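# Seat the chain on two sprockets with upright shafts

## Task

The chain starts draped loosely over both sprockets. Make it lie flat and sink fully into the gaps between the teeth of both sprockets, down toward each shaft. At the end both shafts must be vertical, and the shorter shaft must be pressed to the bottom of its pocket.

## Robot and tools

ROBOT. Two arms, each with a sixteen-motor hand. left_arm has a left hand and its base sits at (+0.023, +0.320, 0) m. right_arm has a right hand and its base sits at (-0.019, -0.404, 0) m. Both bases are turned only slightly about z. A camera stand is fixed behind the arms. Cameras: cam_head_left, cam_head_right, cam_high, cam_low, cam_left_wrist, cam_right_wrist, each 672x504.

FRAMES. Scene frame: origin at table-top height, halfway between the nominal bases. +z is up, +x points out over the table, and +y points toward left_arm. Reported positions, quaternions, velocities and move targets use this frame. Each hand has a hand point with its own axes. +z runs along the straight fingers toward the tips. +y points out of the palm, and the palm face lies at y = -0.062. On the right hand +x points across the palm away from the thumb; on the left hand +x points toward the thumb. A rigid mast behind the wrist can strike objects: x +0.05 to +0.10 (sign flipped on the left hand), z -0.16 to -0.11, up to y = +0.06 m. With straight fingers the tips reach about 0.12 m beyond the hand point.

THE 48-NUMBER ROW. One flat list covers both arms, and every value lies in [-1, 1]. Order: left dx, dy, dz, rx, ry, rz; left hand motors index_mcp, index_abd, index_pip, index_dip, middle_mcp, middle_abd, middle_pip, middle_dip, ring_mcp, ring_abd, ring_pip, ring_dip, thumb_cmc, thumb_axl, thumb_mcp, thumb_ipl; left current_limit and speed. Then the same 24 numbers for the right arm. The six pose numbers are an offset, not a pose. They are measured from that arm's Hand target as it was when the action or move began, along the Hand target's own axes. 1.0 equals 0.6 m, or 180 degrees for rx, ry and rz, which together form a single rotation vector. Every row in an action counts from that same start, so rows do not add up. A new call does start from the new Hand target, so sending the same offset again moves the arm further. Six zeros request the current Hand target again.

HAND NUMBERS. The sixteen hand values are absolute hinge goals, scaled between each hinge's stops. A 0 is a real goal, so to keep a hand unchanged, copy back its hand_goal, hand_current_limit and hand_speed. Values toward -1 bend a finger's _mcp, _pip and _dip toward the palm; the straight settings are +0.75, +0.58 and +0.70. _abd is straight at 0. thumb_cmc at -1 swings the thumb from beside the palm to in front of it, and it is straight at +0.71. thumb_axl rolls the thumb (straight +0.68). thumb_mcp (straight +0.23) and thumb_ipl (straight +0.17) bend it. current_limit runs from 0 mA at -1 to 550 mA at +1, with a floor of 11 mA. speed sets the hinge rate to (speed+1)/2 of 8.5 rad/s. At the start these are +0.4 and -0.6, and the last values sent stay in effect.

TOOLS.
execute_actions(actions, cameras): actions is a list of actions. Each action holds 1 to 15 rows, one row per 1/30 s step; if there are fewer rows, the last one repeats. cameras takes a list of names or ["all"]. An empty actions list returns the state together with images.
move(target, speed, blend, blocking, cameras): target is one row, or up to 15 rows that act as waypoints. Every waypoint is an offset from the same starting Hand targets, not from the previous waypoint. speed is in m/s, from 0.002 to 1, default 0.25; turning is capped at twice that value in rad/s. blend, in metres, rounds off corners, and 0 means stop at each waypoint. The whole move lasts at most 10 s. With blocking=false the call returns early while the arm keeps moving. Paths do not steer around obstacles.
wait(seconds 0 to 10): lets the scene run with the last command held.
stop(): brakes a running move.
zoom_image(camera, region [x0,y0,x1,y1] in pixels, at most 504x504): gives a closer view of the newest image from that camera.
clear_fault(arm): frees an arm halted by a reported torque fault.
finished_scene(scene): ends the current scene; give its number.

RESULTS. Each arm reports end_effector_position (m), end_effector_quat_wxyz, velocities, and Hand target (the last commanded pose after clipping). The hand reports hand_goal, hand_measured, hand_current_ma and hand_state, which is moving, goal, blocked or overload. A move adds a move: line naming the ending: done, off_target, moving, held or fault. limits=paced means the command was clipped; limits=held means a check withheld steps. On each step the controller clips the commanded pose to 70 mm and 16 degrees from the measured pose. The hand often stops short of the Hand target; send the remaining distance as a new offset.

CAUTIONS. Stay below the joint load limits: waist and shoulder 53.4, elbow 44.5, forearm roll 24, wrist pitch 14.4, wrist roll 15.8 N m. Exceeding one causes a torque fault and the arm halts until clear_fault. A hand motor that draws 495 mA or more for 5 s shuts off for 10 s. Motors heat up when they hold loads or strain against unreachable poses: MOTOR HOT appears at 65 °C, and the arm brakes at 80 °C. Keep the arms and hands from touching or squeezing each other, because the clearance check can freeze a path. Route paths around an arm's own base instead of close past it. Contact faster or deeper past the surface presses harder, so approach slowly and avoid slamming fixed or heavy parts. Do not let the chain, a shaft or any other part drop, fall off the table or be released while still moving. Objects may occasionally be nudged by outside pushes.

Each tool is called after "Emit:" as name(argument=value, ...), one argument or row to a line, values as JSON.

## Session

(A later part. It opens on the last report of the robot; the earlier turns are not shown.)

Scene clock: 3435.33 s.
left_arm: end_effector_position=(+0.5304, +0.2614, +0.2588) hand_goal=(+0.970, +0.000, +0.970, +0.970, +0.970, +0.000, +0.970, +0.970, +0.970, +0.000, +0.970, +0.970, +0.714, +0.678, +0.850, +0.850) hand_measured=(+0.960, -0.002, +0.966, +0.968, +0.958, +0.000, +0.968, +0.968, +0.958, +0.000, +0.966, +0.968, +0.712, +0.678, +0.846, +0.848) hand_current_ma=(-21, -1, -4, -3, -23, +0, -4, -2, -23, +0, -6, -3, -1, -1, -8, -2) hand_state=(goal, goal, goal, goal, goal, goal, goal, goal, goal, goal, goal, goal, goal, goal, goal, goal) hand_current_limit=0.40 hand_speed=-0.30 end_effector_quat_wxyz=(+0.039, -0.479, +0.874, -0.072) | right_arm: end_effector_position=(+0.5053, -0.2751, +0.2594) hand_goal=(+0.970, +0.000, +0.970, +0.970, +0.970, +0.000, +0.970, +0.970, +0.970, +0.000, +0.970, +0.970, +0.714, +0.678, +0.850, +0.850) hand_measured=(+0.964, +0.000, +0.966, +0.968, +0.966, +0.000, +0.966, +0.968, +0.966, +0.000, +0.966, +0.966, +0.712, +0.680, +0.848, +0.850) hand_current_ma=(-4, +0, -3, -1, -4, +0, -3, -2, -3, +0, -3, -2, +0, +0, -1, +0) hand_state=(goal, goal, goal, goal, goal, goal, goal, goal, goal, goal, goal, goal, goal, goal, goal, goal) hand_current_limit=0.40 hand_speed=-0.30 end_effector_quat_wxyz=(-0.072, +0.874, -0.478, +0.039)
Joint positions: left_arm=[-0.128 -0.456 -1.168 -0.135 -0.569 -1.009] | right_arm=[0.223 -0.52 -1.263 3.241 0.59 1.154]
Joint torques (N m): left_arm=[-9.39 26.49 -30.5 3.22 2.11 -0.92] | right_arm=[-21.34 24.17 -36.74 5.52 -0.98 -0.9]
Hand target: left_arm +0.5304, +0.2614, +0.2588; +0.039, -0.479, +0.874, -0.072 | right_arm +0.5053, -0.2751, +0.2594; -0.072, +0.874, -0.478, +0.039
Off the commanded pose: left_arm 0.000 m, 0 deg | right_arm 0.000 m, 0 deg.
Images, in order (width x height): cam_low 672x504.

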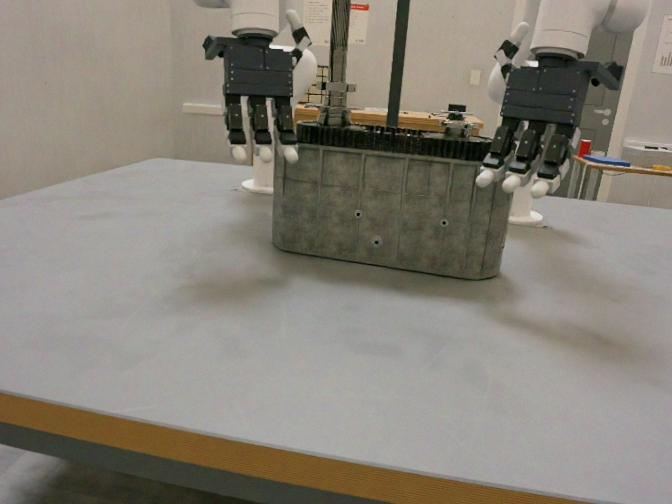

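Emit:
move(
  target=[-0.2135,0.1057,-0.3722,0,0,0,0.97,0,0.97,0.97,0.97,0,0.97,0.97,0.97,0,0.97,0.97,0.714,0.678,0.85,0.85,0.4,-0.3, 0,0,0,0,0,0,0.97,0,0.97,0.97,0.97,0,0.97,0.97,0.97,0,0.97,0.97,0.714,0.678,0.85,0.85,0.4,-0.3],
  speed=0.25,
  cameras=["cam_low"],
)

Emit:
zoom_image(
  camera="cam_low",
  region=[465, 120, 505, 160],
)

Emit:
zoom_image(
  camera="cam_low",
  region=[485, 130, 501, 146],
)

Emit:
zoom_image(
  camera="cam_low",
  region=[294, 116, 310, 132],
)

Scene clock: 3516.63 s.
left_arm: end_effector_position=(+0.5159, +0.4229, +0.4686) hand_goal=(+0.970, +0.000, +0.970, +0.970, +0.970, +0.000, +0.970, +0.970, +0.970, +0.000, +0.970, +0.970, +0.714, +0.678, +0.850, +0.850) hand_measured=(+0.960, -0.002, +0.966, +0.968, +0.958, +0.000, +0.968, +0.968, +0.958, +0.000, +0.966, +0.968, +0.712, +0.678, +0.846, +0.848) hand_current_ma=(-21, -1, -4, -3, -23, +0, -4, -2, -23, +0, -6, -3, -1, -1, -7, -2) hand_state=(goal, goal, goal, goal, goal, goal, goal, goal, goal, goal, goal, goal, goal, goal, goal, goal) hand_current_limit=0.40 hand_speed=-0.30 end_effector_quat_wxyz=(+0.039, -0.479, +0.874, -0.072) | right_arm: end_effector_position=(+0.5053, -0.2751, +0.2594) hand_goal=(+0.970, +0.000, +0.970, +0.970, +0.970, +0.000, +0.970, +0.970, +0.970, +0.000, +0.970, +0.970, +0.714, +0.678, +0.850, +0.850) hand_measured=(+0.964, +0.000, +0.966, +0.968, +0.966, +0.000, +0.966, +0.968, +0.966, +0.000, +0.966, +0.966, +0.712, +0.680, +0.848, +0.850) hand_current_ma=(-4, +0, -3, -1, -4, +0, -3, -2, -3, +0, -3, -2, +0, +0, -1, +0) hand_state=(goal, goal, goal, goal, goal, goal, goal, goal, goal, goal, goal, goal, goal, goal, goal, goal) hand_current_limit=0.40 hand_speed=-0.30 end_effector_quat_wxyz=(-0.072, +0.874, -0.478, +0.039)
Joint positions: left_arm=[0.162 -0.27 -1.413 -0.131 -1.026 -0.766] | right_arm=[0.223 -0.52 -1.263 3.241 0.59 1.154]
Joint torques (N m): left_arm=[8.18 19.79 -34.12 -1.83 -1.95 0.88] | right_arm=[-22.2 25.34 -37.71 5.53 -1.07 -0.96]
Hand target: left_arm +0.5159, +0.4229, +0.4686; +0.039, -0.479, +0.874, -0.072 | right_arm +0.5053, -0.2751, +0.2594; -0.072, +0.874, -0.478, +0.039
Off the commanded pose: left_arm 0.000 m, 0 deg | right_arm 0.000 m, 0 deg.
move: done
Images, in order (width x height): cam_low 672x504.

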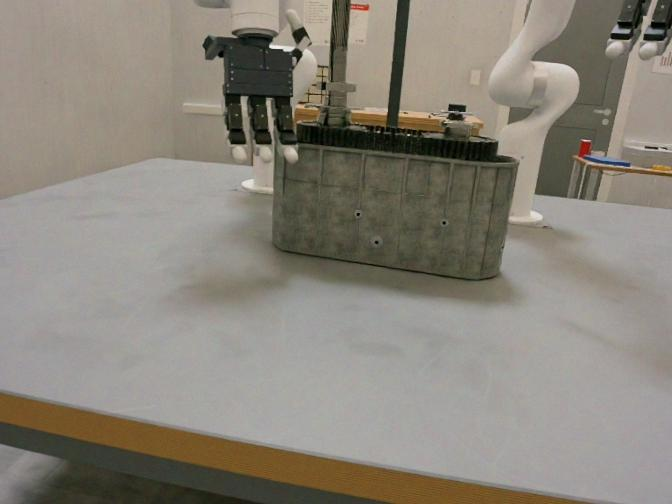

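Scaled by 12.600.

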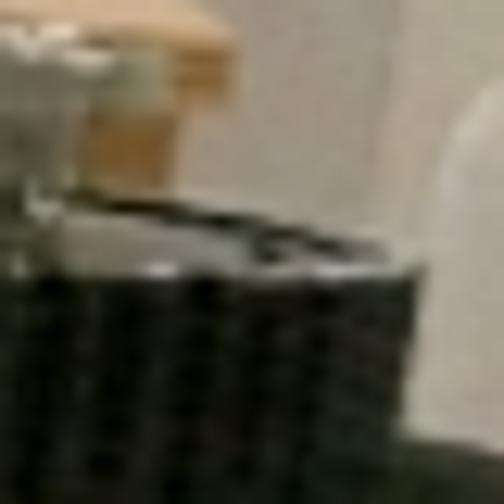

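Scaled by 31.500.

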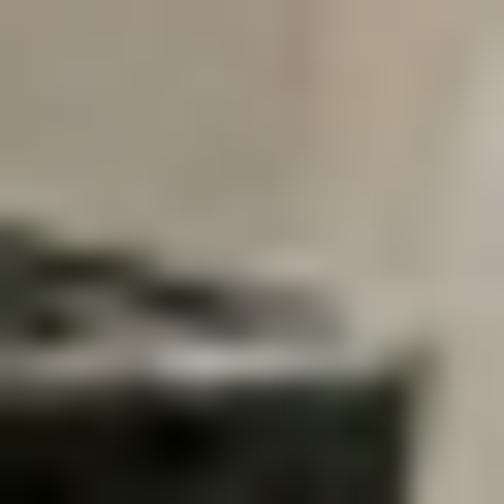

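Scaled by 31.500.

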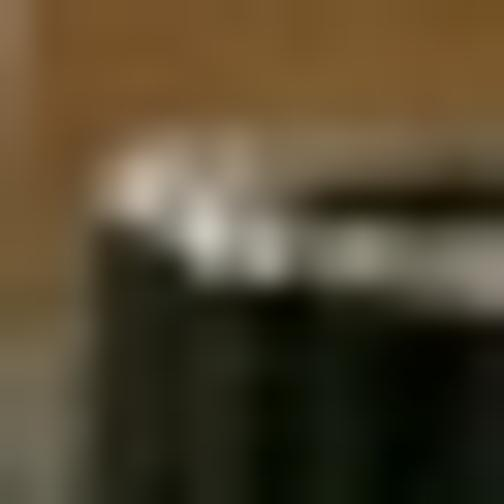

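Emit:
move(
  target=[
    [0,0,0,0,0,0,0.97,0,0.97,0.97,0.97,0,0.97,0.97,0.97,0,0.97,0.97,0.714,0.678,0.85,0.85,0.4,-0.3, -0.004,-0.086,-0.5602,-0.0479,-0.0259,-0.3179,-0.97,0,-0.153,0.55,-0.96,0,-0.153,0.55,-0.72,0,-0.43,0.08,0.714,0.678,0.226,0.168,0.4,-0.3],
    [0,0,0,0,0,0,0.97,0,0.97,0.97,0.97,0,0.97,0.97,0.97,0,0.97,0.97,0.714,0.678,0.85,0.85,0.4,-0.3, -0.4087,-0.354,-0.516,-0.0479,-0.0259,-0.3179,-0.97,0,-0.153,0.55,-0.96,0,-0.153,0.55,-0.72,0,-0.43,0.08,0.714,0.678,0.226,0.168,0.4,-0.3],
    [0,0,0,0,0,0,0.97,0,0.97,0.97,0.97,0,0.97,0.97,0.97,0,0.97,0.97,0.714,0.678,0.85,0.85,0.4,-0.3, -0.409,-0.2748,-0.0402,-0.0479,-0.0259,-0.3179,-0.97,0,-0.153,0.55,-0.96,0,-0.153,0.55,-0.72,0,-0.43,0.08,0.714,0.678,0.226,0.168,0.4,-0.3],
  ],
  speed=0.28,
  blend=[0.03,0.03,0],
  cameras=["cam_high","cam_low","cam_left_wrist"],
)

Emit:
zoom_image(
  camera="cam_low",
  region=[395, 20, 535, 160],
)

Emit:
zoom_image(
  camera="cam_high",
  region=[270, 140, 380, 230],
)

Scene clock: 3769.67 s.
left_arm: end_effector_position=(+0.5159, +0.4229, +0.4686) hand_goal=(+0.970, +0.000, +0.970, +0.970, +0.970, +0.000, +0.970, +0.970, +0.970, +0.000, +0.970, +0.970, +0.714, +0.678, +0.850, +0.850) hand_measured=(+0.960, -0.002, +0.966, +0.968, +0.958, +0.000, +0.968, +0.968, +0.958, +0.000, +0.966, +0.968, +0.712, +0.678, +0.846, +0.848) hand_current_ma=(-21, -1, -4, -3, -23, +0, -4, -2, -23, +0, -6, -3, -1, -1, -7, -2) hand_state=(goal, goal, goal, goal, goal, goal, goal, goal, goal, goal, goal, goal, goal, goal, goal, goal) hand_current_limit=0.40 hand_speed=-0.30 end_effector_quat_wxyz=(+0.039, -0.479, +0.874, -0.072) | right_arm: end_effector_position=(+0.5067, +0.0171, +0.3104) hand_goal=(-0.970, +0.000, -0.152, +0.550, -0.960, +0.000, -0.152, +0.550, -0.720, +0.000, -0.430, +0.080, +0.714, +0.678, +0.226, +0.168) hand_measured=(-0.952, -0.002, -0.148, +0.552, -0.944, +0.000, -0.148, +0.554, -0.706, +0.000, -0.428, +0.082, +0.712, +0.680, +0.222, +0.168) hand_current_ma=(+23, -1, +2, +2, +19, +0, +2, +2, +18, +0, +1, +1, -1, +2, -3, +0) hand_state=(goal, goal, goal, goal, goal, goal, goal, goal, goal, goal, goal, goal, goal, goal, goal, goal) hand_current_limit=0.40 hand_speed=-0.30 end_effector_quat_wxyz=(+0.000, +1.000, +0.000, +0.000)
Joint positions: left_arm=[0.162 -0.27 -1.413 -0.131 -1.026 -0.766] | right_arm=[0.738 -0.884 -1.937 3.141 1.052 0.746]
Joint torques (N m): left_arm=[8.64 20.26 -34.82 -1.84 -1.76 0.67] | right_arm=[20.63 33.54 -18.57 -6.13 -1.14 -1.09]
Hand target: left_arm +0.5159, +0.4229, +0.4686; +0.039, -0.479, +0.874, -0.072 | right_arm +0.5067, +0.0171, +0.3104; +0.000, +1.000, +0.000, +0.000
Off the commanded pose: left_arm 0.000 m, 0 deg | right_arm 0.000 m, 0 deg.
elbow stopped short (right arm): the move would have taken joint 3 (elbow) straighter than the controller allows.
move: done
Images, in order (width x height): cam_high 672x504, cam_low 672x504, cam_left_wrist 672x504.

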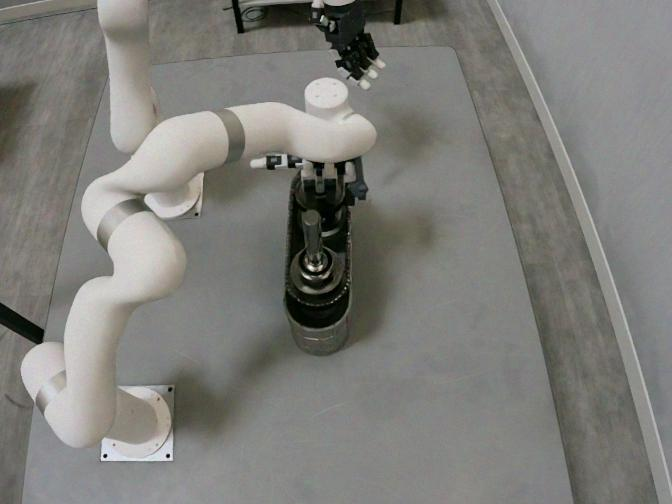

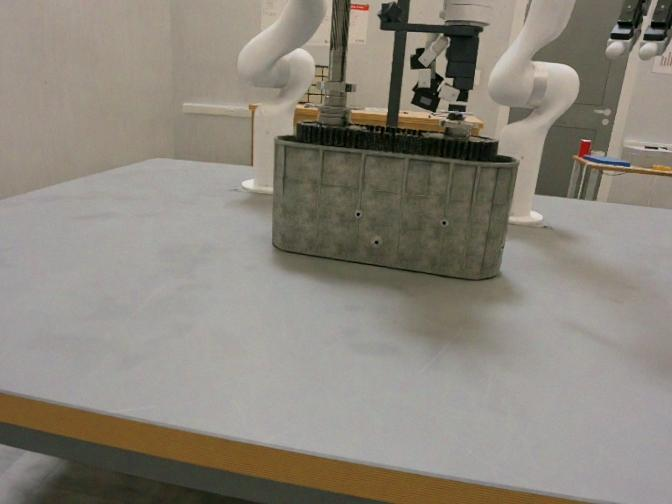

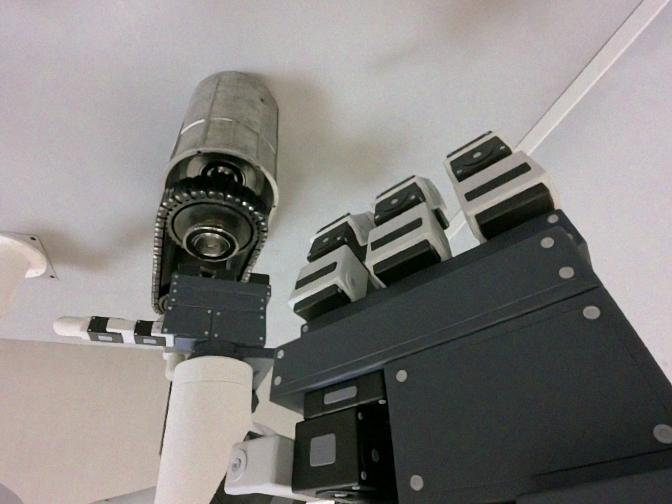

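Scaled by 3.600.

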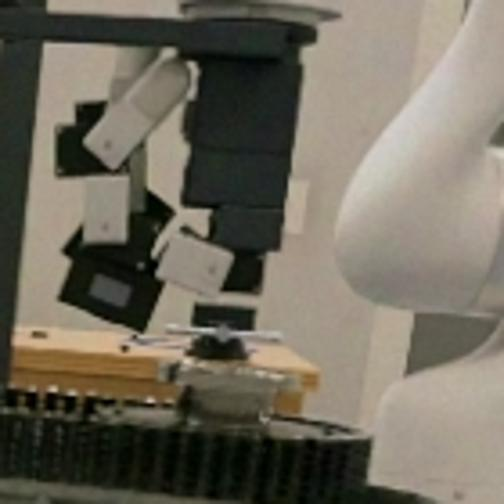

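Scaled by 4.582.

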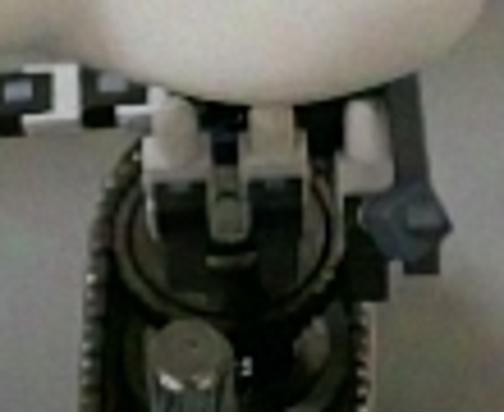

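Emit:
move(
  target=[
    [0.1075,0.011,0.233,-0.0071,0.048,0.3152,-0.97,0,-0.153,0.55,-0.96,0,-0.153,0.55,-0.72,0,-0.43,0.08,0.714,0.678,0.226,0.168,0.4,-0.3, 0,0.005,0,0,0,0,-0.97,0,-0.153,0.55,-0.96,0,-0.153,0.55,-0.72,0,-0.43,0.08,0.714,0.678,0.226,0.168,0.4,-0.3],
    [0.175,0.0083,0.4243,-0.0071,0.048,0.3152,-0.97,0,-0.153,0.55,-0.96,0,-0.153,0.55,-0.72,0,-0.43,0.08,0.714,0.678,0.226,0.168,0.4,-0.3, 0,0.005,0.045,0,0,0,-0.97,0,-0.153,0.55,-0.96,0,-0.153,0.55,-0.72,0,-0.43,0.08,0.714,0.678,0.226,0.168,0.4,-0.3],
  ],
  speed=0.2,
  cameras=["cam_high","cam_low"],
)

Emit:
zoom_image(
  camera="cam_low",
  region=[410, 50, 550, 190],
)

Scene clock: 3788.97 s.
left_arm: end_effector_position=(+0.4903, +0.3145, +0.2168) hand_goal=(-0.970, +0.000, -0.152, +0.550, -0.960, +0.000, -0.152, +0.550, -0.720, +0.000, -0.430, +0.080, +0.714, +0.678, +0.226, +0.168) hand_measured=(-0.954, -0.002, -0.148, +0.554, -0.942, +0.000, -0.148, +0.552, -0.702, +0.000, -0.426, +0.082, +0.712, +0.678, +0.224, +0.168) hand_current_ma=(+37, -1, +5, +4, +40, +0, +5, +3, +41, +0, +4, +3, -1, -1, -4, +1) hand_state=(goal, goal, goal, goal, goal, goal, goal, goal, goal, goal, goal, goal, goal, goal, goal, goal) hand_current_limit=0.40 hand_speed=-0.30 end_effector_quat_wxyz=(+0.000, +0.000, +0.998, -0.070) | right_arm: end_effector_position=(+0.5067, +0.0141, +0.2834) hand_goal=(-0.970, +0.000, -0.152, +0.550, -0.960, +0.000, -0.152, +0.550, -0.720, +0.000, -0.430, +0.080, +0.714, +0.678, +0.226, +0.168) hand_measured=(-0.952, -0.002, -0.148, +0.552, -0.944, +0.000, -0.148, +0.554, -0.706, +0.000, -0.428, +0.082, +0.712, +0.680, +0.222, +0.168) hand_current_ma=(+23, -1, +2, +2, +19, +0, +2, +2, +18, +0, +1, +1, -1, +2, -3, +0) hand_state=(goal, goal, goal, goal, goal, goal, goal, goal, goal, goal, goal, goal, goal, goal, goal, goal) hand_current_limit=0.40 hand_speed=-0.30 end_effector_quat_wxyz=(+0.000, +1.000, +0.000, +0.000)
Joint positions: left_arm=[-0.133 -0.367 -0.927 -0.265 -0.558 0.105] | right_arm=[0.735 -0.896 -1.895 3.141 0.999 0.743]
Joint torques (N m): left_arm=[-10.17 22.46 -15.46 -2.33 1.99 0.73] | right_arm=[-22.05 34.03 -18.19 -5.88 -1.18 -0.76]
Hand target: left_arm +0.4903, +0.3144, +0.2168; +0.000, +0.000, +0.998, -0.070 | right_arm +0.5067, +0.0141, +0.2834; +0.000, +1.000, +0.000, +0.000
Off the commanded pose: left_arm 0.000 m, 0 deg | right_arm 0.000 m, 0 deg.
move: done
Images, in order (width x height): cam_high 672x504, cam_low 672x504.

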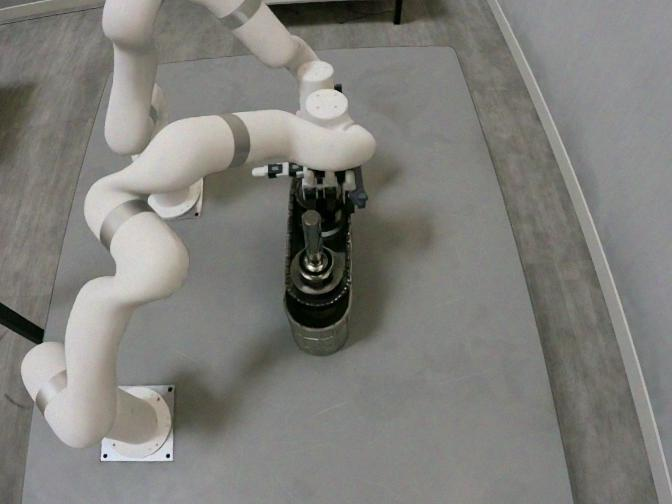

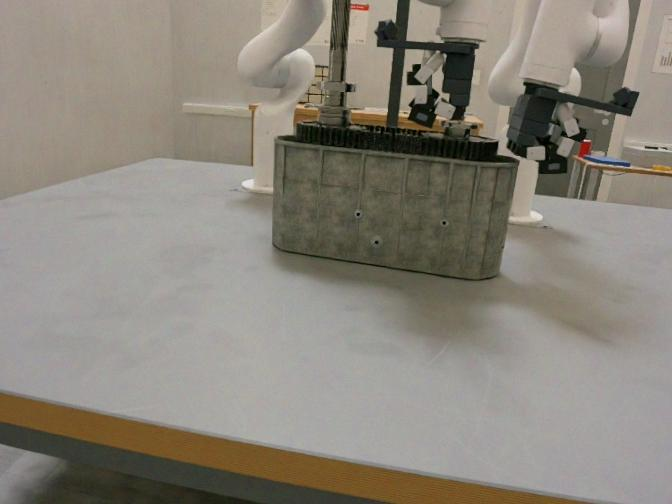

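Scaled by 3.600.

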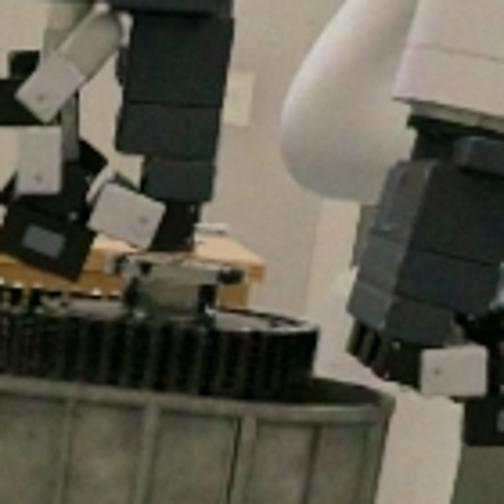

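Emit:
move(
  target=[0,-0.0272,0.0038,0,0,0,-0.97,0,-0.153,0.55,-0.96,0,-0.153,0.55,-0.72,0,-0.43,0.08,0.714,0.678,0.226,0.168,0.4,-0.3, 0,0,0.0157,0,0,0,-0.97,0,-0.153,0.55,-0.96,0,-0.153,0.55,-0.72,0,-0.43,0.08,0.714,0.678,0.226,0.168,0.4,-0.3],
  speed=0.04,
  cameras=["cam_low"],
)

Emit:
zoom_image(
  camera="cam_low",
  region=[420, 80, 520, 180],
)

Scene clock: 3798.03 s.
left_arm: end_effector_position=(+0.4903, +0.2980, +0.2168) hand_goal=(-0.970, +0.000, -0.152, +0.550, -0.960, +0.000, -0.152, +0.550, -0.720, +0.000, -0.430, +0.080, +0.714, +0.678, +0.226, +0.168) hand_measured=(-0.954, -0.002, -0.148, +0.554, -0.942, +0.000, -0.148, +0.552, -0.702, +0.000, -0.426, +0.082, +0.712, +0.678, +0.224, +0.168) hand_current_ma=(+37, -1, +5, +4, +40, +0, +5, +3, +41, +0, +4, +3, -1, -1, -4, +1) hand_state=(goal, goal, goal, goal, goal, goal, goal, goal, goal, goal, goal, goal, goal, goal, goal, goal) hand_current_limit=0.40 hand_speed=-0.30 end_effector_quat_wxyz=(+0.000, +0.000, +0.998, -0.070) | right_arm: end_effector_position=(+0.5068, +0.0142, +0.2745) hand_goal=(-0.970, +0.000, -0.152, +0.550, -0.960, +0.000, -0.152, +0.550, -0.720, +0.000, -0.430, +0.080, +0.714, +0.678, +0.226, +0.168) hand_measured=(-0.960, -0.002, -0.148, +0.552, -0.952, +0.000, -0.148, +0.554, -0.706, +0.000, -0.428, +0.082, +0.712, +0.680, +0.222, +0.168) hand_current_ma=(+9, -1, +2, +2, +7, +0, +2, +2, +18, +0, +1, +1, -1, +2, -3, +0) hand_state=(goal, goal, goal, goal, goal, goal, goal, goal, goal, goal, goal, goal, goal, goal, goal, goal) hand_current_limit=0.40 hand_speed=-0.30 end_effector_quat_wxyz=(+0.000, +1.000, +0.000, +0.000)
Joint positions: left_arm=[-0.166 -0.372 -0.934 -0.265 -0.555 0.072] | right_arm=[0.735 -0.903 -1.887 3.141 0.983 0.743]
Joint torques (N m): left_arm=[-9.55 20.71 -29.86 2.14 1.97 -1.08] | right_arm=[-20.54 9.02 7.56 -6.55 -2.96 -0.14]
Hand target: left_arm +0.4903, +0.2980, +0.2168; +0.000, +0.000, +0.998, -0.070 | right_arm +0.5067, +0.0141, +0.2739; +0.000, +1.000, +0.000, +0.000
Off the commanded pose: left_arm 0.000 m, 0 deg | right_arm 0.001 m, 0 deg.
move: done
Images, in order (width x height): cam_low 672x504.

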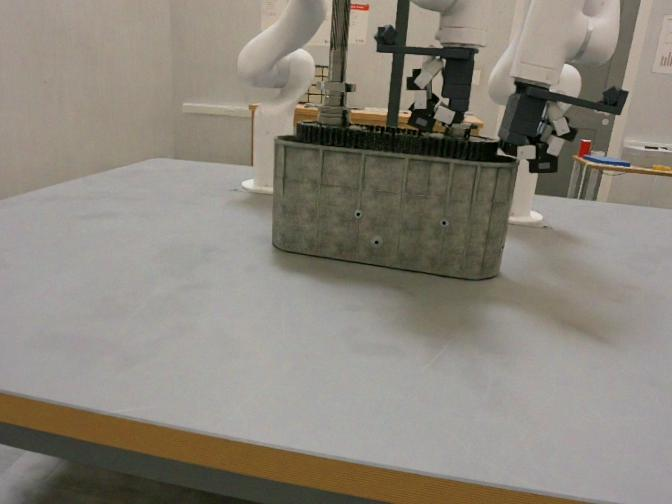

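Scaled by 5.040.

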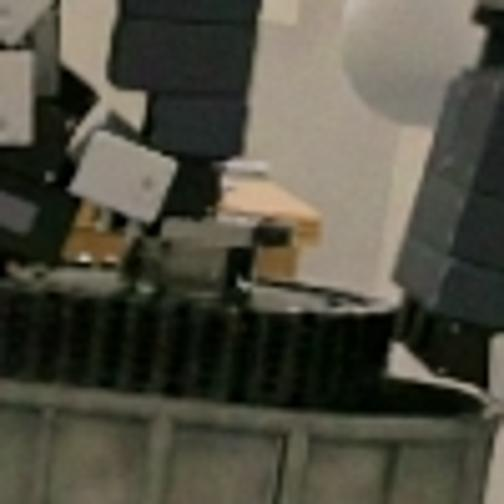

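Emit:
move(
  target=[
    [0,-0.0099,0.0014,0,0,0,-0.97,0,-0.153,0.55,-0.96,0,-0.153,0.55,-0.72,0,-0.43,0.08,0.714,0.678,0.226,0.168,0.4,-0.3, 0,0,0,0,0,0,-0.97,0,-0.153,0.55,-0.96,0,-0.153,0.55,-0.72,0,-0.43,0.08,0.714,0.678,0.226,0.168,0.4,-0.3],
  ],
  speed=0.03,
  cameras=["cam_low"],
)

Emit:
zoom_image(
  camera="cam_low",
  region=[420, 80, 520, 180],
)

Scene clock: 3806.53 s.
left_arm: end_effector_position=(+0.4903, +0.2920, +0.2168) hand_goal=(-0.970, +0.000, -0.152, +0.550, -0.960, +0.000, -0.152, +0.550, -0.720, +0.000, -0.430, +0.080, +0.714, +0.678, +0.226, +0.168) hand_measured=(-0.954, -0.002, -0.148, +0.554, -0.942, +0.000, -0.148, +0.552, -0.702, +0.000, -0.426, +0.082, +0.712, +0.678, +0.224, +0.168) hand_current_ma=(+37, -1, +5, +4, +40, +0, +5, +3, +41, +0, +4, +3, -1, -1, -4, +1) hand_state=(goal, goal, goal, goal, goal, goal, goal, goal, goal, goal, goal, goal, goal, goal, goal, goal) hand_current_limit=0.40 hand_speed=-0.30 end_effector_quat_wxyz=(+0.000, +0.000, +0.998, -0.070) | right_arm: end_effector_position=(+0.5068, +0.0141, +0.2744) hand_goal=(-0.970, +0.000, -0.152, +0.550, -0.960, +0.000, -0.152, +0.550, -0.720, +0.000, -0.430, +0.080, +0.714, +0.678, +0.226, +0.168) hand_measured=(-0.962, -0.002, -0.148, +0.552, -0.954, +0.000, -0.148, +0.554, -0.706, +0.000, -0.428, +0.082, +0.712, +0.680, +0.222, +0.168) hand_current_ma=(+8, -1, +2, +2, +5, +0, +2, +2, +18, +0, +1, +1, -1, +2, -3, +0) hand_state=(goal, goal, goal, goal, goal, goal, goal, goal, goal, goal, goal, goal, goal, goal, goal, goal) hand_current_limit=0.40 hand_speed=-0.30 end_effector_quat_wxyz=(+0.000, +1.000, +0.000, +0.000)
Joint positions: left_arm=[-0.178 -0.374 -0.936 -0.265 -0.554 0.06] | right_arm=[0.735 -0.903 -1.886 3.141 0.982 0.743]
Joint torques (N m): left_arm=[-9.51 19.68 -30.19 3.04 1.97 -1.03] | right_arm=[-23.28 9.11 11.54 -6.68 -2.66 0.23]
Hand target: left_arm +0.4903, +0.2920, +0.2168; +0.000, +0.000, +0.998, -0.070 | right_arm +0.5067, +0.0141, +0.2739; +0.000, +1.000, +0.000, +0.000
Off the commanded pose: left_arm 0.000 m, 0 deg | right_arm 0.000 m, 0 deg.
move: done
Images, in order (width x height): cam_low 672x504.

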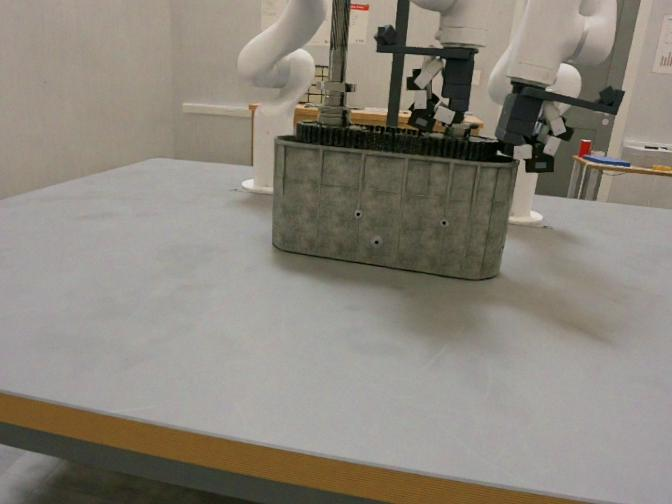

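Scaled by 5.040.

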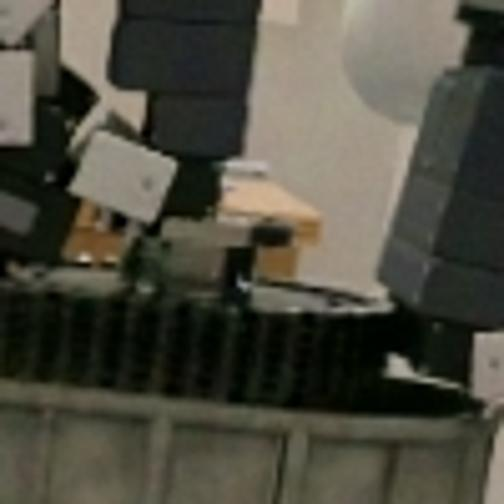

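Emit:
move(
  target=[
    [0,-0.0066,0.0009,0,0,0,-0.97,0,-0.153,0.55,-0.96,0,-0.153,0.55,-0.72,0,-0.43,0.08,0.714,0.678,0.226,0.168,0.4,-0.3, 0,0,0,0,0,0,-0.97,0,-0.153,0.55,-0.96,0,-0.153,0.55,-0.72,0,-0.43,0.08,0.714,0.678,0.226,0.168,0.4,-0.3],
  ],
  speed=0.03,
  cameras=["cam_low"],
)

Emit:
zoom_image(
  camera="cam_low",
  region=[420, 80, 520, 180],
)

Scene clock: 3812.17 s.
left_arm: end_effector_position=(+0.4903, +0.2881, +0.2169) hand_goal=(-0.970, +0.000, -0.152, +0.550, -0.960, +0.000, -0.152, +0.550, -0.720, +0.000, -0.430, +0.080, +0.714, +0.678, +0.226, +0.168) hand_measured=(-0.954, -0.002, -0.148, +0.554, -0.942, +0.000, -0.148, +0.552, -0.702, +0.000, -0.426, +0.082, +0.712, +0.678, +0.224, +0.168) hand_current_ma=(+37, -1, +5, +4, +40, +0, +5, +3, +41, +0, +4, +3, -1, -1, -4, +1) hand_state=(goal, goal, goal, goal, goal, goal, goal, goal, goal, goal, goal, goal, goal, goal, goal, goal) hand_current_limit=0.40 hand_speed=-0.30 end_effector_quat_wxyz=(+0.000, +0.000, +0.998, -0.070) | right_arm: end_effector_position=(+0.5068, +0.0141, +0.2744) hand_goal=(-0.970, +0.000, -0.152, +0.550, -0.960, +0.000, -0.152, +0.550, -0.720, +0.000, -0.430, +0.080, +0.714, +0.678, +0.226, +0.168) hand_measured=(-0.982, -0.002, -0.148, +0.552, -0.974, +0.000, -0.148, +0.554, -0.706, +0.000, -0.428, +0.082, +0.712, +0.680, +0.222, +0.168) hand_current_ma=(-13, -1, +2, +2, -16, +0, +2, +2, +18, +0, +1, +1, -1, +2, -3, +0) hand_state=(goal, goal, goal, goal, goal, goal, goal, goal, goal, goal, goal, goal, goal, goal, goal, goal) hand_current_limit=0.40 hand_speed=-0.30 end_effector_quat_wxyz=(+0.000, +1.000, +0.000, +0.000)
Joint positions: left_arm=[-0.185 -0.375 -0.938 -0.265 -0.554 0.052] | right_arm=[0.735 -0.903 -1.886 3.141 0.982 0.743]
Joint torques (N m): left_arm=[-43.97 5.76 -25.38 -5.54 2.11 -1.25] | right_arm=[-9.92 9.27 8.33 -5.5 -2.6 0.09]
Hand target: left_arm +0.4903, +0.2880, +0.2168; +0.000, +0.000, +0.998, -0.070 | right_arm +0.5067, +0.0141, +0.2739; +0.000, +1.000, +0.000, +0.000
Off the commanded pose: left_arm 0.000 m, 0 deg | right_arm 0.000 m, 0 deg.
move: done
Images, in order (width x height): cam_low 672x504.

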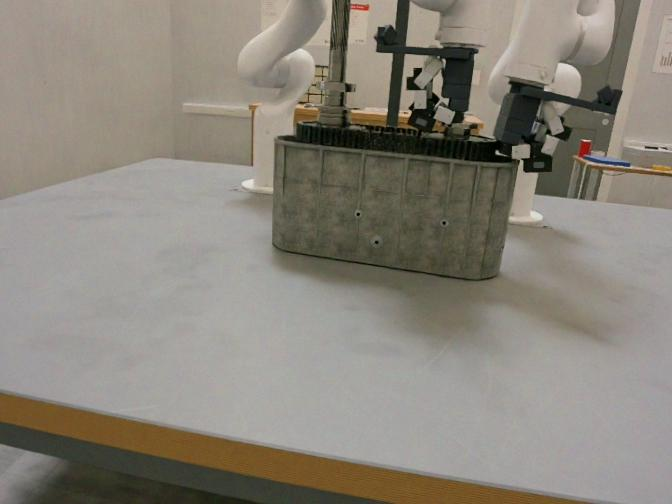

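Scaled by 5.040.

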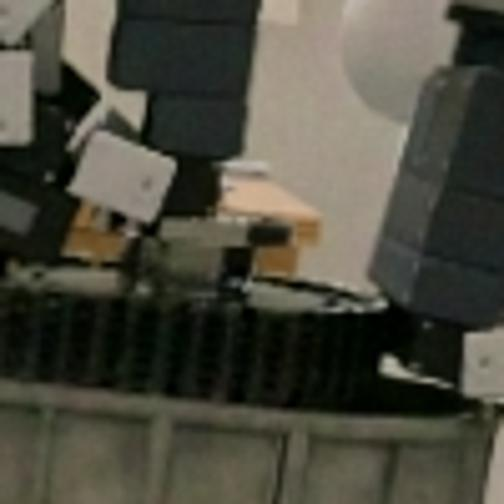

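Emit:
move(
  target=[
    [0,0,0,0,0,0,-0.97,0,-0.153,0.55,-0.96,0,-0.153,0.55,-0.72,0,-0.43,0.08,0.714,0.678,0.226,0.168,0.4,-0.3, 0,0,0.0008,0,0,0,-0.97,0,-0.153,0.55,-0.96,0,-0.153,0.55,-0.72,0,-0.43,0.08,0.714,0.678,0.226,0.168,0.4,-0.3],
  ],
  speed=0.03,
)

Emit:
move(
  target=[
    [0,0.0005,-0.004,0,0,0,-0.97,0,-0.153,0.55,-0.96,0,-0.153,0.55,-0.72,0,-0.43,0.08,0.714,0.678,0.226,0.168,0.4,-0.3, 0,0,0.0005,0,0,0,-0.97,0,-0.153,0.55,-0.96,0,-0.153,0.55,-0.72,0,-0.43,0.08,0.714,0.678,0.226,0.168,0.4,-0.3],
  ],
  speed=0.03,
  cameras=["cam_low"],
)

Emit:
zoom_image(
  camera="cam_low",
  region=[420, 80, 520, 180],
)

Scene clock: 3825.37 s.
left_arm: end_effector_position=(+0.4903, +0.2881, +0.2168) hand_goal=(-0.970, +0.000, -0.152, +0.550, -0.960, +0.000, -0.152, +0.550, -0.720, +0.000, -0.430, +0.080, +0.714, +0.678, +0.226, +0.168) hand_measured=(-0.954, -0.002, -0.148, +0.554, -0.942, +0.000, -0.148, +0.552, -0.702, +0.000, -0.426, +0.082, +0.712, +0.678, +0.224, +0.168) hand_current_ma=(+37, -1, +5, +4, +40, +0, +5, +3, +41, +0, +4, +3, -1, -1, -4, +1) hand_state=(goal, goal, goal, goal, goal, goal, goal, goal, goal, goal, goal, goal, goal, goal, goal, goal) hand_current_limit=0.40 hand_speed=-0.30 end_effector_quat_wxyz=(+0.000, +0.000, +0.998, -0.070) | right_arm: end_effector_position=(+0.5068, +0.0142, +0.2742) hand_goal=(-0.970, +0.000, -0.152, +0.550, -0.960, +0.000, -0.152, +0.550, -0.720, +0.000, -0.430, +0.080, +0.714, +0.678, +0.226, +0.168) hand_measured=(-0.984, -0.002, -0.148, +0.552, -0.976, +0.000, -0.148, +0.554, -0.706, +0.000, -0.428, +0.082, +0.712, +0.680, +0.222, +0.168) hand_current_ma=(-19, -1, +2, +2, -21, +0, +2, +2, +18, +0, +1, +1, -1, +2, -3, +0) hand_state=(goal, goal, goal, goal, goal, goal, goal, goal, goal, goal, goal, goal, goal, goal, goal, goal) hand_current_limit=0.40 hand_speed=-0.30 end_effector_quat_wxyz=(+0.000, +1.000, +0.000, +0.001)
Joint positions: left_arm=[-0.185 -0.376 -0.938 -0.265 -0.554 0.052] | right_arm=[0.735 -0.903 -1.886 3.141 0.982 0.743]
Joint torques (N m): left_arm=[-42.42 5.69 -15.82 -7.55 1.37 -1.29] | right_arm=[25.04 4.86 12.98 3.43 -4.4 0.14]
Hand target: left_arm +0.4903, +0.2880, +0.2168; +0.000, +0.000, +0.998, -0.070 | right_arm +0.5067, +0.0141, +0.2735; +0.000, +1.000, +0.000, +0.000
Off the commanded pose: left_arm 0.000 m, 0 deg | right_arm 0.001 m, 0 deg.
move: done

Scene clock: 3826.07 s.
left_arm: end_effector_position=(+0.4903, +0.2885, +0.2191) hand_goal=(-0.970, +0.000, -0.152, +0.550, -0.960, +0.000, -0.152, +0.550, -0.720, +0.000, -0.430, +0.080, +0.714, +0.678, +0.226, +0.168) hand_measured=(-0.954, -0.002, -0.148, +0.554, -0.942, +0.000, -0.148, +0.552, -0.702, +0.000, -0.426, +0.082, +0.712, +0.678, +0.224, +0.168) hand_current_ma=(+37, -1, +5, +4, +40, +0, +5, +3, +41, +0, +4, +3, -1, -1, -4, +1) hand_state=(goal, goal, goal, goal, goal, goal, goal, goal, goal, goal, goal, goal, goal, goal, goal, goal) hand_current_limit=0.40 hand_speed=-0.30 end_effector_quat_wxyz=(+0.000, +0.000, +0.998, -0.070) | right_arm: end_effector_position=(+0.5068, +0.0144, +0.2741) hand_goal=(-0.970, +0.000, -0.152, +0.550, -0.960, +0.000, -0.152, +0.550, -0.720, +0.000, -0.430, +0.080, +0.714, +0.678, +0.226, +0.168) hand_measured=(-0.968, -0.002, -0.148, +0.552, -0.974, +0.000, -0.148, +0.554, -0.706, +0.000, -0.428, +0.082, +0.712, +0.680, +0.222, +0.168) hand_current_ma=(+2, -1, +2, +1, -18, +0, +2, +2, +18, +0, +1, +1, -1, +2, -3, +0) hand_state=(goal, goal, goal, goal, goal, goal, goal, goal, goal, goal, goal, goal, goal, goal, goal, goal) hand_current_limit=0.40 hand_speed=-0.30 end_effector_quat_wxyz=(-0.001, +1.000, +0.000, +0.001)
Joint positions: left_arm=[-0.184 -0.371 -0.939 -0.263 -0.559 0.051] | right_arm=[0.735 -0.903 -1.886 3.141 0.981 0.743]
Joint torques (N m): left_arm=[11.36 56.95 -30.55 3.12 -2.25 -1.08] | right_arm=[-5.85 3.19 14.36 -0.48 -0.86 0.01]
Hand target: left_arm +0.4903, +0.2886, +0.2191; +0.000, +0.000, +0.998, -0.070 | right_arm +0.5067, +0.0141, +0.2732; +0.000, +1.000, +0.000, +0.000
Off the commanded pose: left_arm 0.000 m, 0 deg | right_arm 0.001 m, 0 deg.
move: done
Images, in order (width x height): cam_low 672x504.

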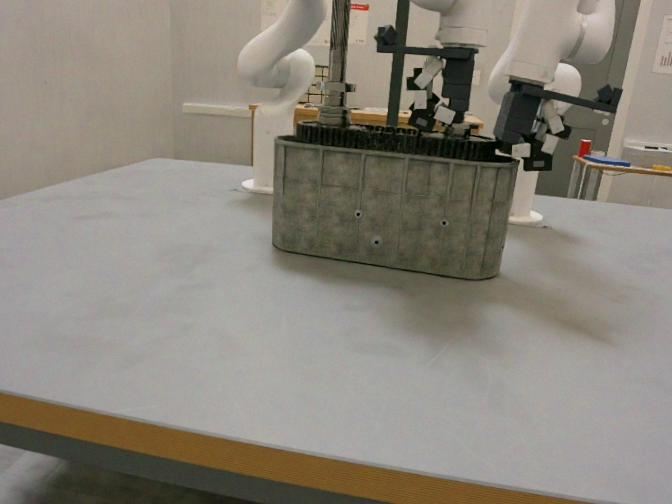

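Scaled by 5.040.

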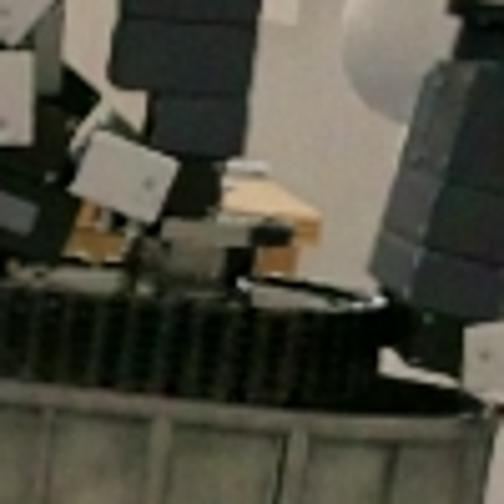

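Emit:
move(
  target=[
    [-0.0167,0.0438,-0.1912,0,0,0,-0.97,0,-0.153,0.55,-0.96,0,-0.153,0.55,-0.72,0,-0.43,0.08,0.714,0.678,0.226,0.168,0.4,-0.3, 0,0,0,0,0,0,-0.97,0,-0.153,0.55,-0.96,0,-0.153,0.55,-0.72,0,-0.43,0.08,0.714,0.678,0.226,0.168,0.4,-0.3],
    [-0.0667,0.0368,-0.2407,0.0071,-0.048,-0.3152,0.97,0,0.97,0.97,0.97,0,0.97,0.97,0.97,0,0.97,0.97,0.714,0.678,0.85,0.85,0.4,-0.3, 0,0,0,0,0,0,-0.97,0,-0.153,0.55,-0.96,0,-0.153,0.55,-0.72,0,-0.43,0.08,0.714,0.678,0.226,0.168,0.4,-0.3],
    [-0.0668,-0.054,-0.0592,0.0071,-0.048,-0.3152,0.97,0,0.97,0.97,0.97,0,0.97,0.97,0.97,0,0.97,0.97,0.714,0.678,0.85,0.85,0.4,-0.3, 0,0,0,0,0,0,-0.97,0,-0.153,0.55,-0.96,0,-0.153,0.55,-0.72,0,-0.43,0.08,0.714,0.678,0.226,0.168,0.4,-0.3],
  ],
  speed=0.2,
  cameras=["cam_left_wrist","cam_low"],
)

Emit:
zoom_image(
  camera="cam_left_wrist",
  region=[12, 150, 292, 330],
)

Emit:
zoom_image(
  camera="cam_left_wrist",
  region=[120, 225, 220, 275],
)

Scene clock: 3855.10 s.
left_arm: end_effector_position=(+0.5304, +0.2615, +0.2589) hand_goal=(+0.970, +0.000, +0.970, +0.970, +0.970, +0.000, +0.970, +0.970, +0.970, +0.000, +0.970, +0.970, +0.714, +0.678, +0.850, +0.850) hand_measured=(+0.958, -0.002, +0.966, +0.968, +0.956, +0.000, +0.966, +0.968, +0.956, +0.000, +0.966, +0.968, +0.712, +0.678, +0.846, +0.848) hand_current_ma=(-26, -1, -5, -3, -28, +0, -4, -2, -28, +0, -7, -4, -1, -1, -8, -2) hand_state=(goal, goal, goal, goal, goal, goal, goal, goal, goal, goal, goal, goal, goal, goal, goal, goal) hand_current_limit=0.40 hand_speed=-0.30 end_effector_quat_wxyz=(+0.039, -0.479, +0.874, -0.072) | right_arm: end_effector_position=(+0.5069, +0.0142, +0.2741) hand_goal=(-0.970, +0.000, -0.152, +0.550, -0.960, +0.000, -0.152, +0.550, -0.720, +0.000, -0.430, +0.080, +0.714, +0.678, +0.226, +0.168) hand_measured=(-0.962, -0.002, -0.148, +0.552, -0.970, +0.000, -0.148, +0.554, -0.706, +0.000, -0.428, +0.082, +0.712, +0.680, +0.222, +0.168) hand_current_ma=(+7, -1, +2, +1, -10, +0, +2, +2, +18, +0, +1, +1, -1, +2, -3, +0) hand_state=(goal, goal, goal, goal, goal, goal, goal, goal, goal, goal, goal, goal, goal, goal, goal, goal) hand_current_limit=0.40 hand_speed=-0.30 end_effector_quat_wxyz=(-0.001, +1.000, +0.000, +0.001)
Joint positions: left_arm=[-0.128 -0.456 -1.168 -0.135 -0.569 -1.009] | right_arm=[0.735 -0.903 -1.886 3.141 0.981 0.743]
Joint torques (N m): left_arm=[-8.09 25.14 -19.79 2.66 2.26 -0.96] | right_arm=[-30.57 4.78 15.07 -8.41 -2.34 -0.12]
Hand target: left_arm +0.5304, +0.2615, +0.2589; +0.039, -0.479, +0.874, -0.072 | right_arm +0.5067, +0.0141, +0.2732; +0.000, +1.000, +0.000, +0.000
Off the commanded pose: left_arm 0.000 m, 0 deg | right_arm 0.001 m, 0 deg.
move: done
Images, in order (width x height): cam_low 672x504, cam_left_wrist 672x504.

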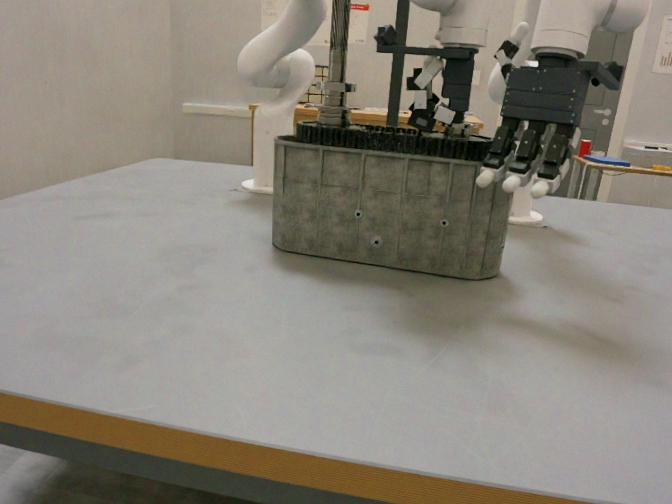

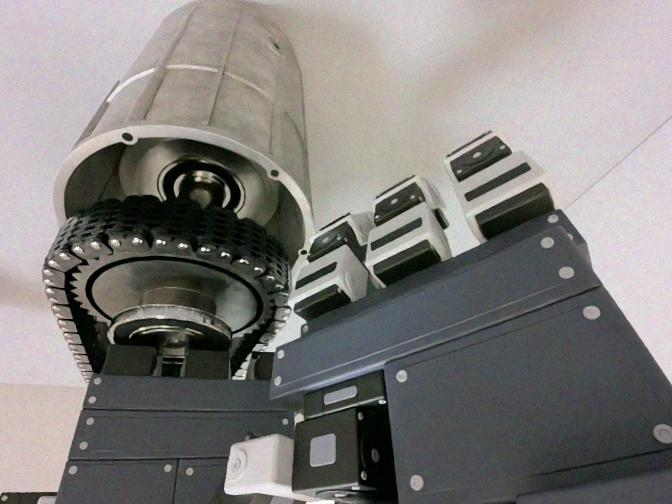

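Scaled by 1.800.

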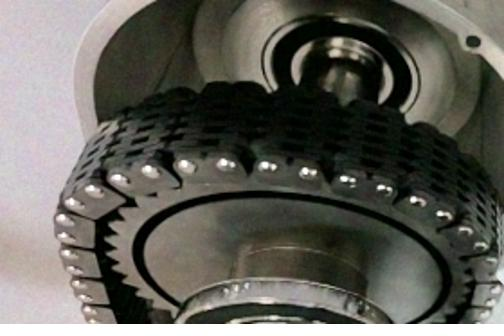

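Scaled by 5.040.

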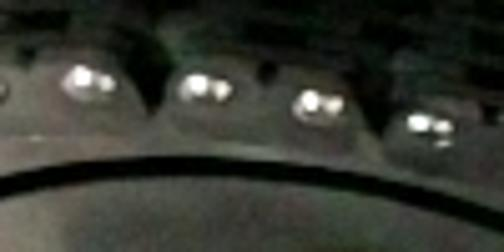

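Emit:
move(
  target=[-0.2135,0.1057,-0.3722,0,0,0,0.97,0,0.97,0.97,0.97,0,0.97,0.97,0.97,0,0.97,0.97,0.714,0.678,0.85,0.85,0.4,-0.3, 0,0.0333,-0.4167,0,0,0,-0.97,0,-0.153,0.55,-0.96,0,-0.153,0.55,-0.72,0,-0.43,0.08,0.714,0.678,0.226,0.168,0.4,-0.3],
  speed=0.25,
)

Emit:
move(
  target=[
    [0,0,0,0,0,0,0.97,0,0.97,0.97,0.97,0,0.97,0.97,0.97,0,0.97,0.97,0.714,0.678,0.85,0.85,0.4,-0.3, 0,-0.1167,-0.0833,-0.0389,0.2358,-0.1567,0.97,0,0.97,0.97,0.97,0,0.97,0.97,0.97,0,0.97,0.97,0.714,0.678,0.85,0.85,0.4,-0.3],
    [0,0,0,0,0,0,0.97,0,0.97,0.97,0.97,0,0.97,0.97,0.97,0,0.97,0.97,0.714,0.678,0.85,0.85,0.4,-0.3, -0.0022,-0.2255,0.105,-0.0389,0.2358,-0.1567,0.97,0,0.97,0.97,0.97,0,0.97,0.97,0.97,0,0.97,0.97,0.714,0.678,0.85,0.85,0.4,-0.3],
  ],
  speed=0.28,
  cameras=["cam_right_wrist","cam_high"],
)

Emit:
zoom_image(
  camera="cam_right_wrist",
  region=[375, 70, 575, 250],
)

Scene clock: 3880.63 s.
left_arm: end_effector_position=(+0.5159, +0.4230, +0.4687) hand_goal=(+0.970, +0.000, +0.970, +0.970, +0.970, +0.000, +0.970, +0.970, +0.970, +0.000, +0.970, +0.970, +0.714, +0.678, +0.850, +0.850) hand_measured=(+0.958, -0.002, +0.966, +0.968, +0.956, +0.000, +0.966, +0.968, +0.956, +0.000, +0.966, +0.968, +0.712, +0.678, +0.846, +0.848) hand_current_ma=(-26, -1, -5, -3, -28, +0, -4, -2, -28, +0, -7, -4, -1, -1, -7, -2) hand_state=(goal, goal, goal, goal, goal, goal, goal, goal, goal, goal, goal, goal, goal, goal, goal, goal) hand_current_limit=0.40 hand_speed=-0.30 end_effector_quat_wxyz=(+0.039, -0.479, +0.874, -0.072) | right_arm: end_effector_position=(+0.5066, -0.0059, +0.5232) hand_goal=(-0.970, +0.000, -0.152, +0.550, -0.960, +0.000, -0.152, +0.550, -0.720, +0.000, -0.430, +0.080, +0.714, +0.678, +0.226, +0.168) hand_measured=(-0.958, -0.002, -0.148, +0.552, -0.954, +0.000, -0.148, +0.554, -0.706, +0.000, -0.428, +0.082, +0.712, +0.680, +0.222, +0.168) hand_current_ma=(+13, -1, +2, +1, +4, +0, +2, +2, +18, +0, +1, +1, -1, +2, -3, +0) hand_state=(goal, goal, goal, goal, goal, goal, goal, goal, goal, goal, goal, goal, goal, goal, goal, goal) hand_current_limit=0.40 hand_speed=-0.30 end_effector_quat_wxyz=(+0.000, +1.000, +0.000, +0.000)
Joint positions: left_arm=[0.162 -0.27 -1.413 -0.131 -1.026 -0.766] | right_arm=[0.715 -0.865 -2.381 3.141 1.515 0.723]
Joint torques (N m): left_arm=[7.78 20.77 -35.08 -1.98 -1.91 0.72] | right_arm=[-22.12 32.71 -36.81 4.44 1.05 0.84]
Hand target: left_arm +0.5159, +0.4230, +0.4687; +0.039, -0.479, +0.874, -0.072 | right_arm +0.5066, -0.0059, +0.5232; +0.000, +1.000, +0.000, +0.000
Off the commanded pose: left_arm 0.000 m, 0 deg | right_arm 0.000 m, 0 deg.
move: done

Scene clock: 3883.60 s.
left_arm: end_effector_position=(+0.5159, +0.4230, +0.4687) hand_goal=(+0.970, +0.000, +0.970, +0.970, +0.970, +0.000, +0.970, +0.970, +0.970, +0.000, +0.970, +0.970, +0.714, +0.678, +0.850, +0.850) hand_measured=(+0.958, -0.002, +0.966, +0.968, +0.956, +0.000, +0.966, +0.968, +0.956, +0.000, +0.966, +0.968, +0.712, +0.678, +0.846, +0.848) hand_current_ma=(-26, -1, -5, -3, -28, +0, -4, -2, -28, +0, -7, -4, -1, -1, -7, -2) hand_state=(goal, goal, goal, goal, goal, goal, goal, goal, goal, goal, goal, goal, goal, goal, goal, goal) hand_current_limit=0.40 hand_speed=-0.30 end_effector_quat_wxyz=(+0.039, -0.479, +0.874, -0.072) | right_arm: end_effector_position=(+0.5054, +0.1294, +0.4603) hand_goal=(+0.970, +0.000, +0.970, +0.970, +0.970, +0.000, +0.970, +0.970, +0.970, +0.000, +0.970, +0.970, +0.714, +0.678, +0.850, +0.850) hand_measured=(+0.964, +0.000, +0.968, +0.968, +0.966, +0.000, +0.968, +0.968, +0.966, +0.000, +0.966, +0.966, +0.714, +0.678, +0.844, +0.848) hand_current_ma=(-4, +0, -1, -1, -3, +0, -2, -1, -3, +0, -3, -2, +0, +0, -6, -1) hand_state=(goal, goal, goal, goal, goal, goal, goal, goal, goal, goal, goal, goal, goal, goal, goal, goal) hand_current_limit=0.40 hand_speed=-0.30 end_effector_quat_wxyz=(+0.059, +0.901, +0.238, +0.358)
Joint positions: left_arm=[0.162 -0.27 -1.413 -0.131 -1.026 -0.766] | right_arm=[1.03 -0.707 -1.834 2.305 0.829 1.014]
Joint torques (N m): left_arm=[8.96 19.93 -34.85 -2.22 -1.86 0.73] | right_arm=[20.42 33.2 -41.05 -7.17 -1.34 0.92]
Hand target: left_arm +0.5159, +0.4230, +0.4687; +0.039, -0.479, +0.874, -0.072 | right_arm +0.5054, +0.1294, +0.4602; +0.059, +0.901, +0.238, +0.358
Off the commanded pose: left_arm 0.000 m, 0 deg | right_arm 0.000 m, 0 deg.
move: done
Images, in order (width x height): cam_high 672x504, cam_right_wrist 672x504.

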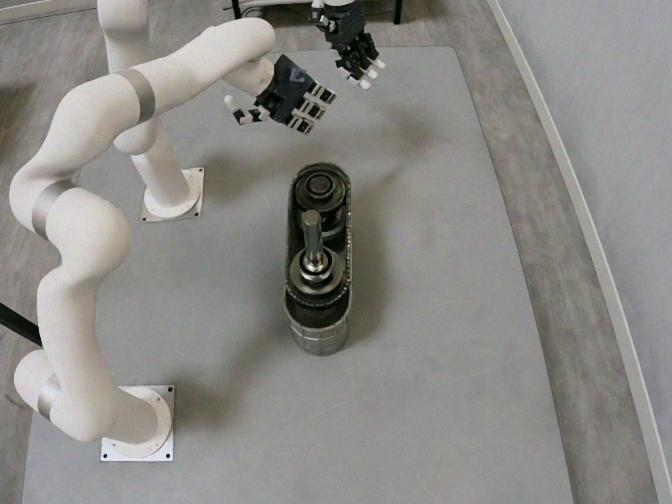

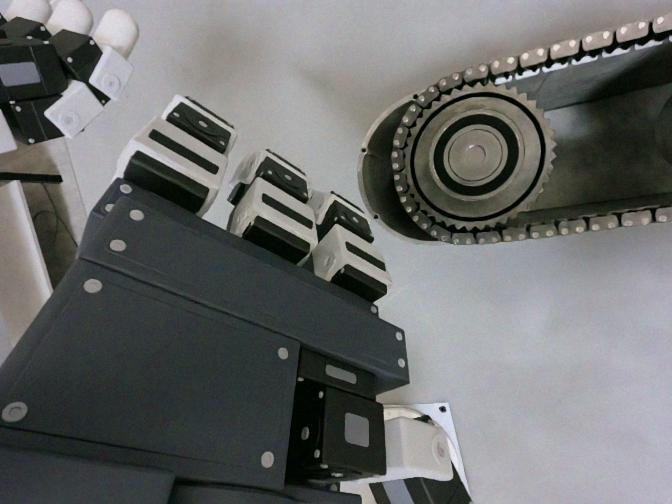

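Scaled by 2.520.

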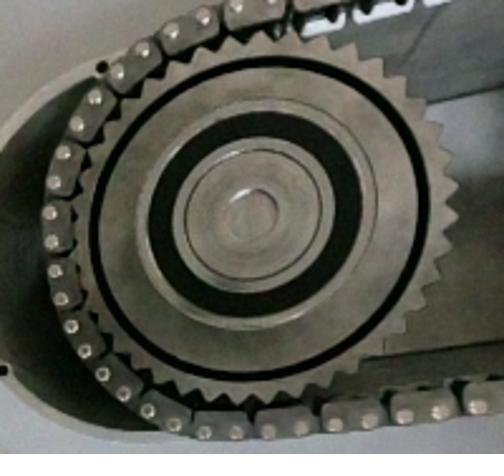

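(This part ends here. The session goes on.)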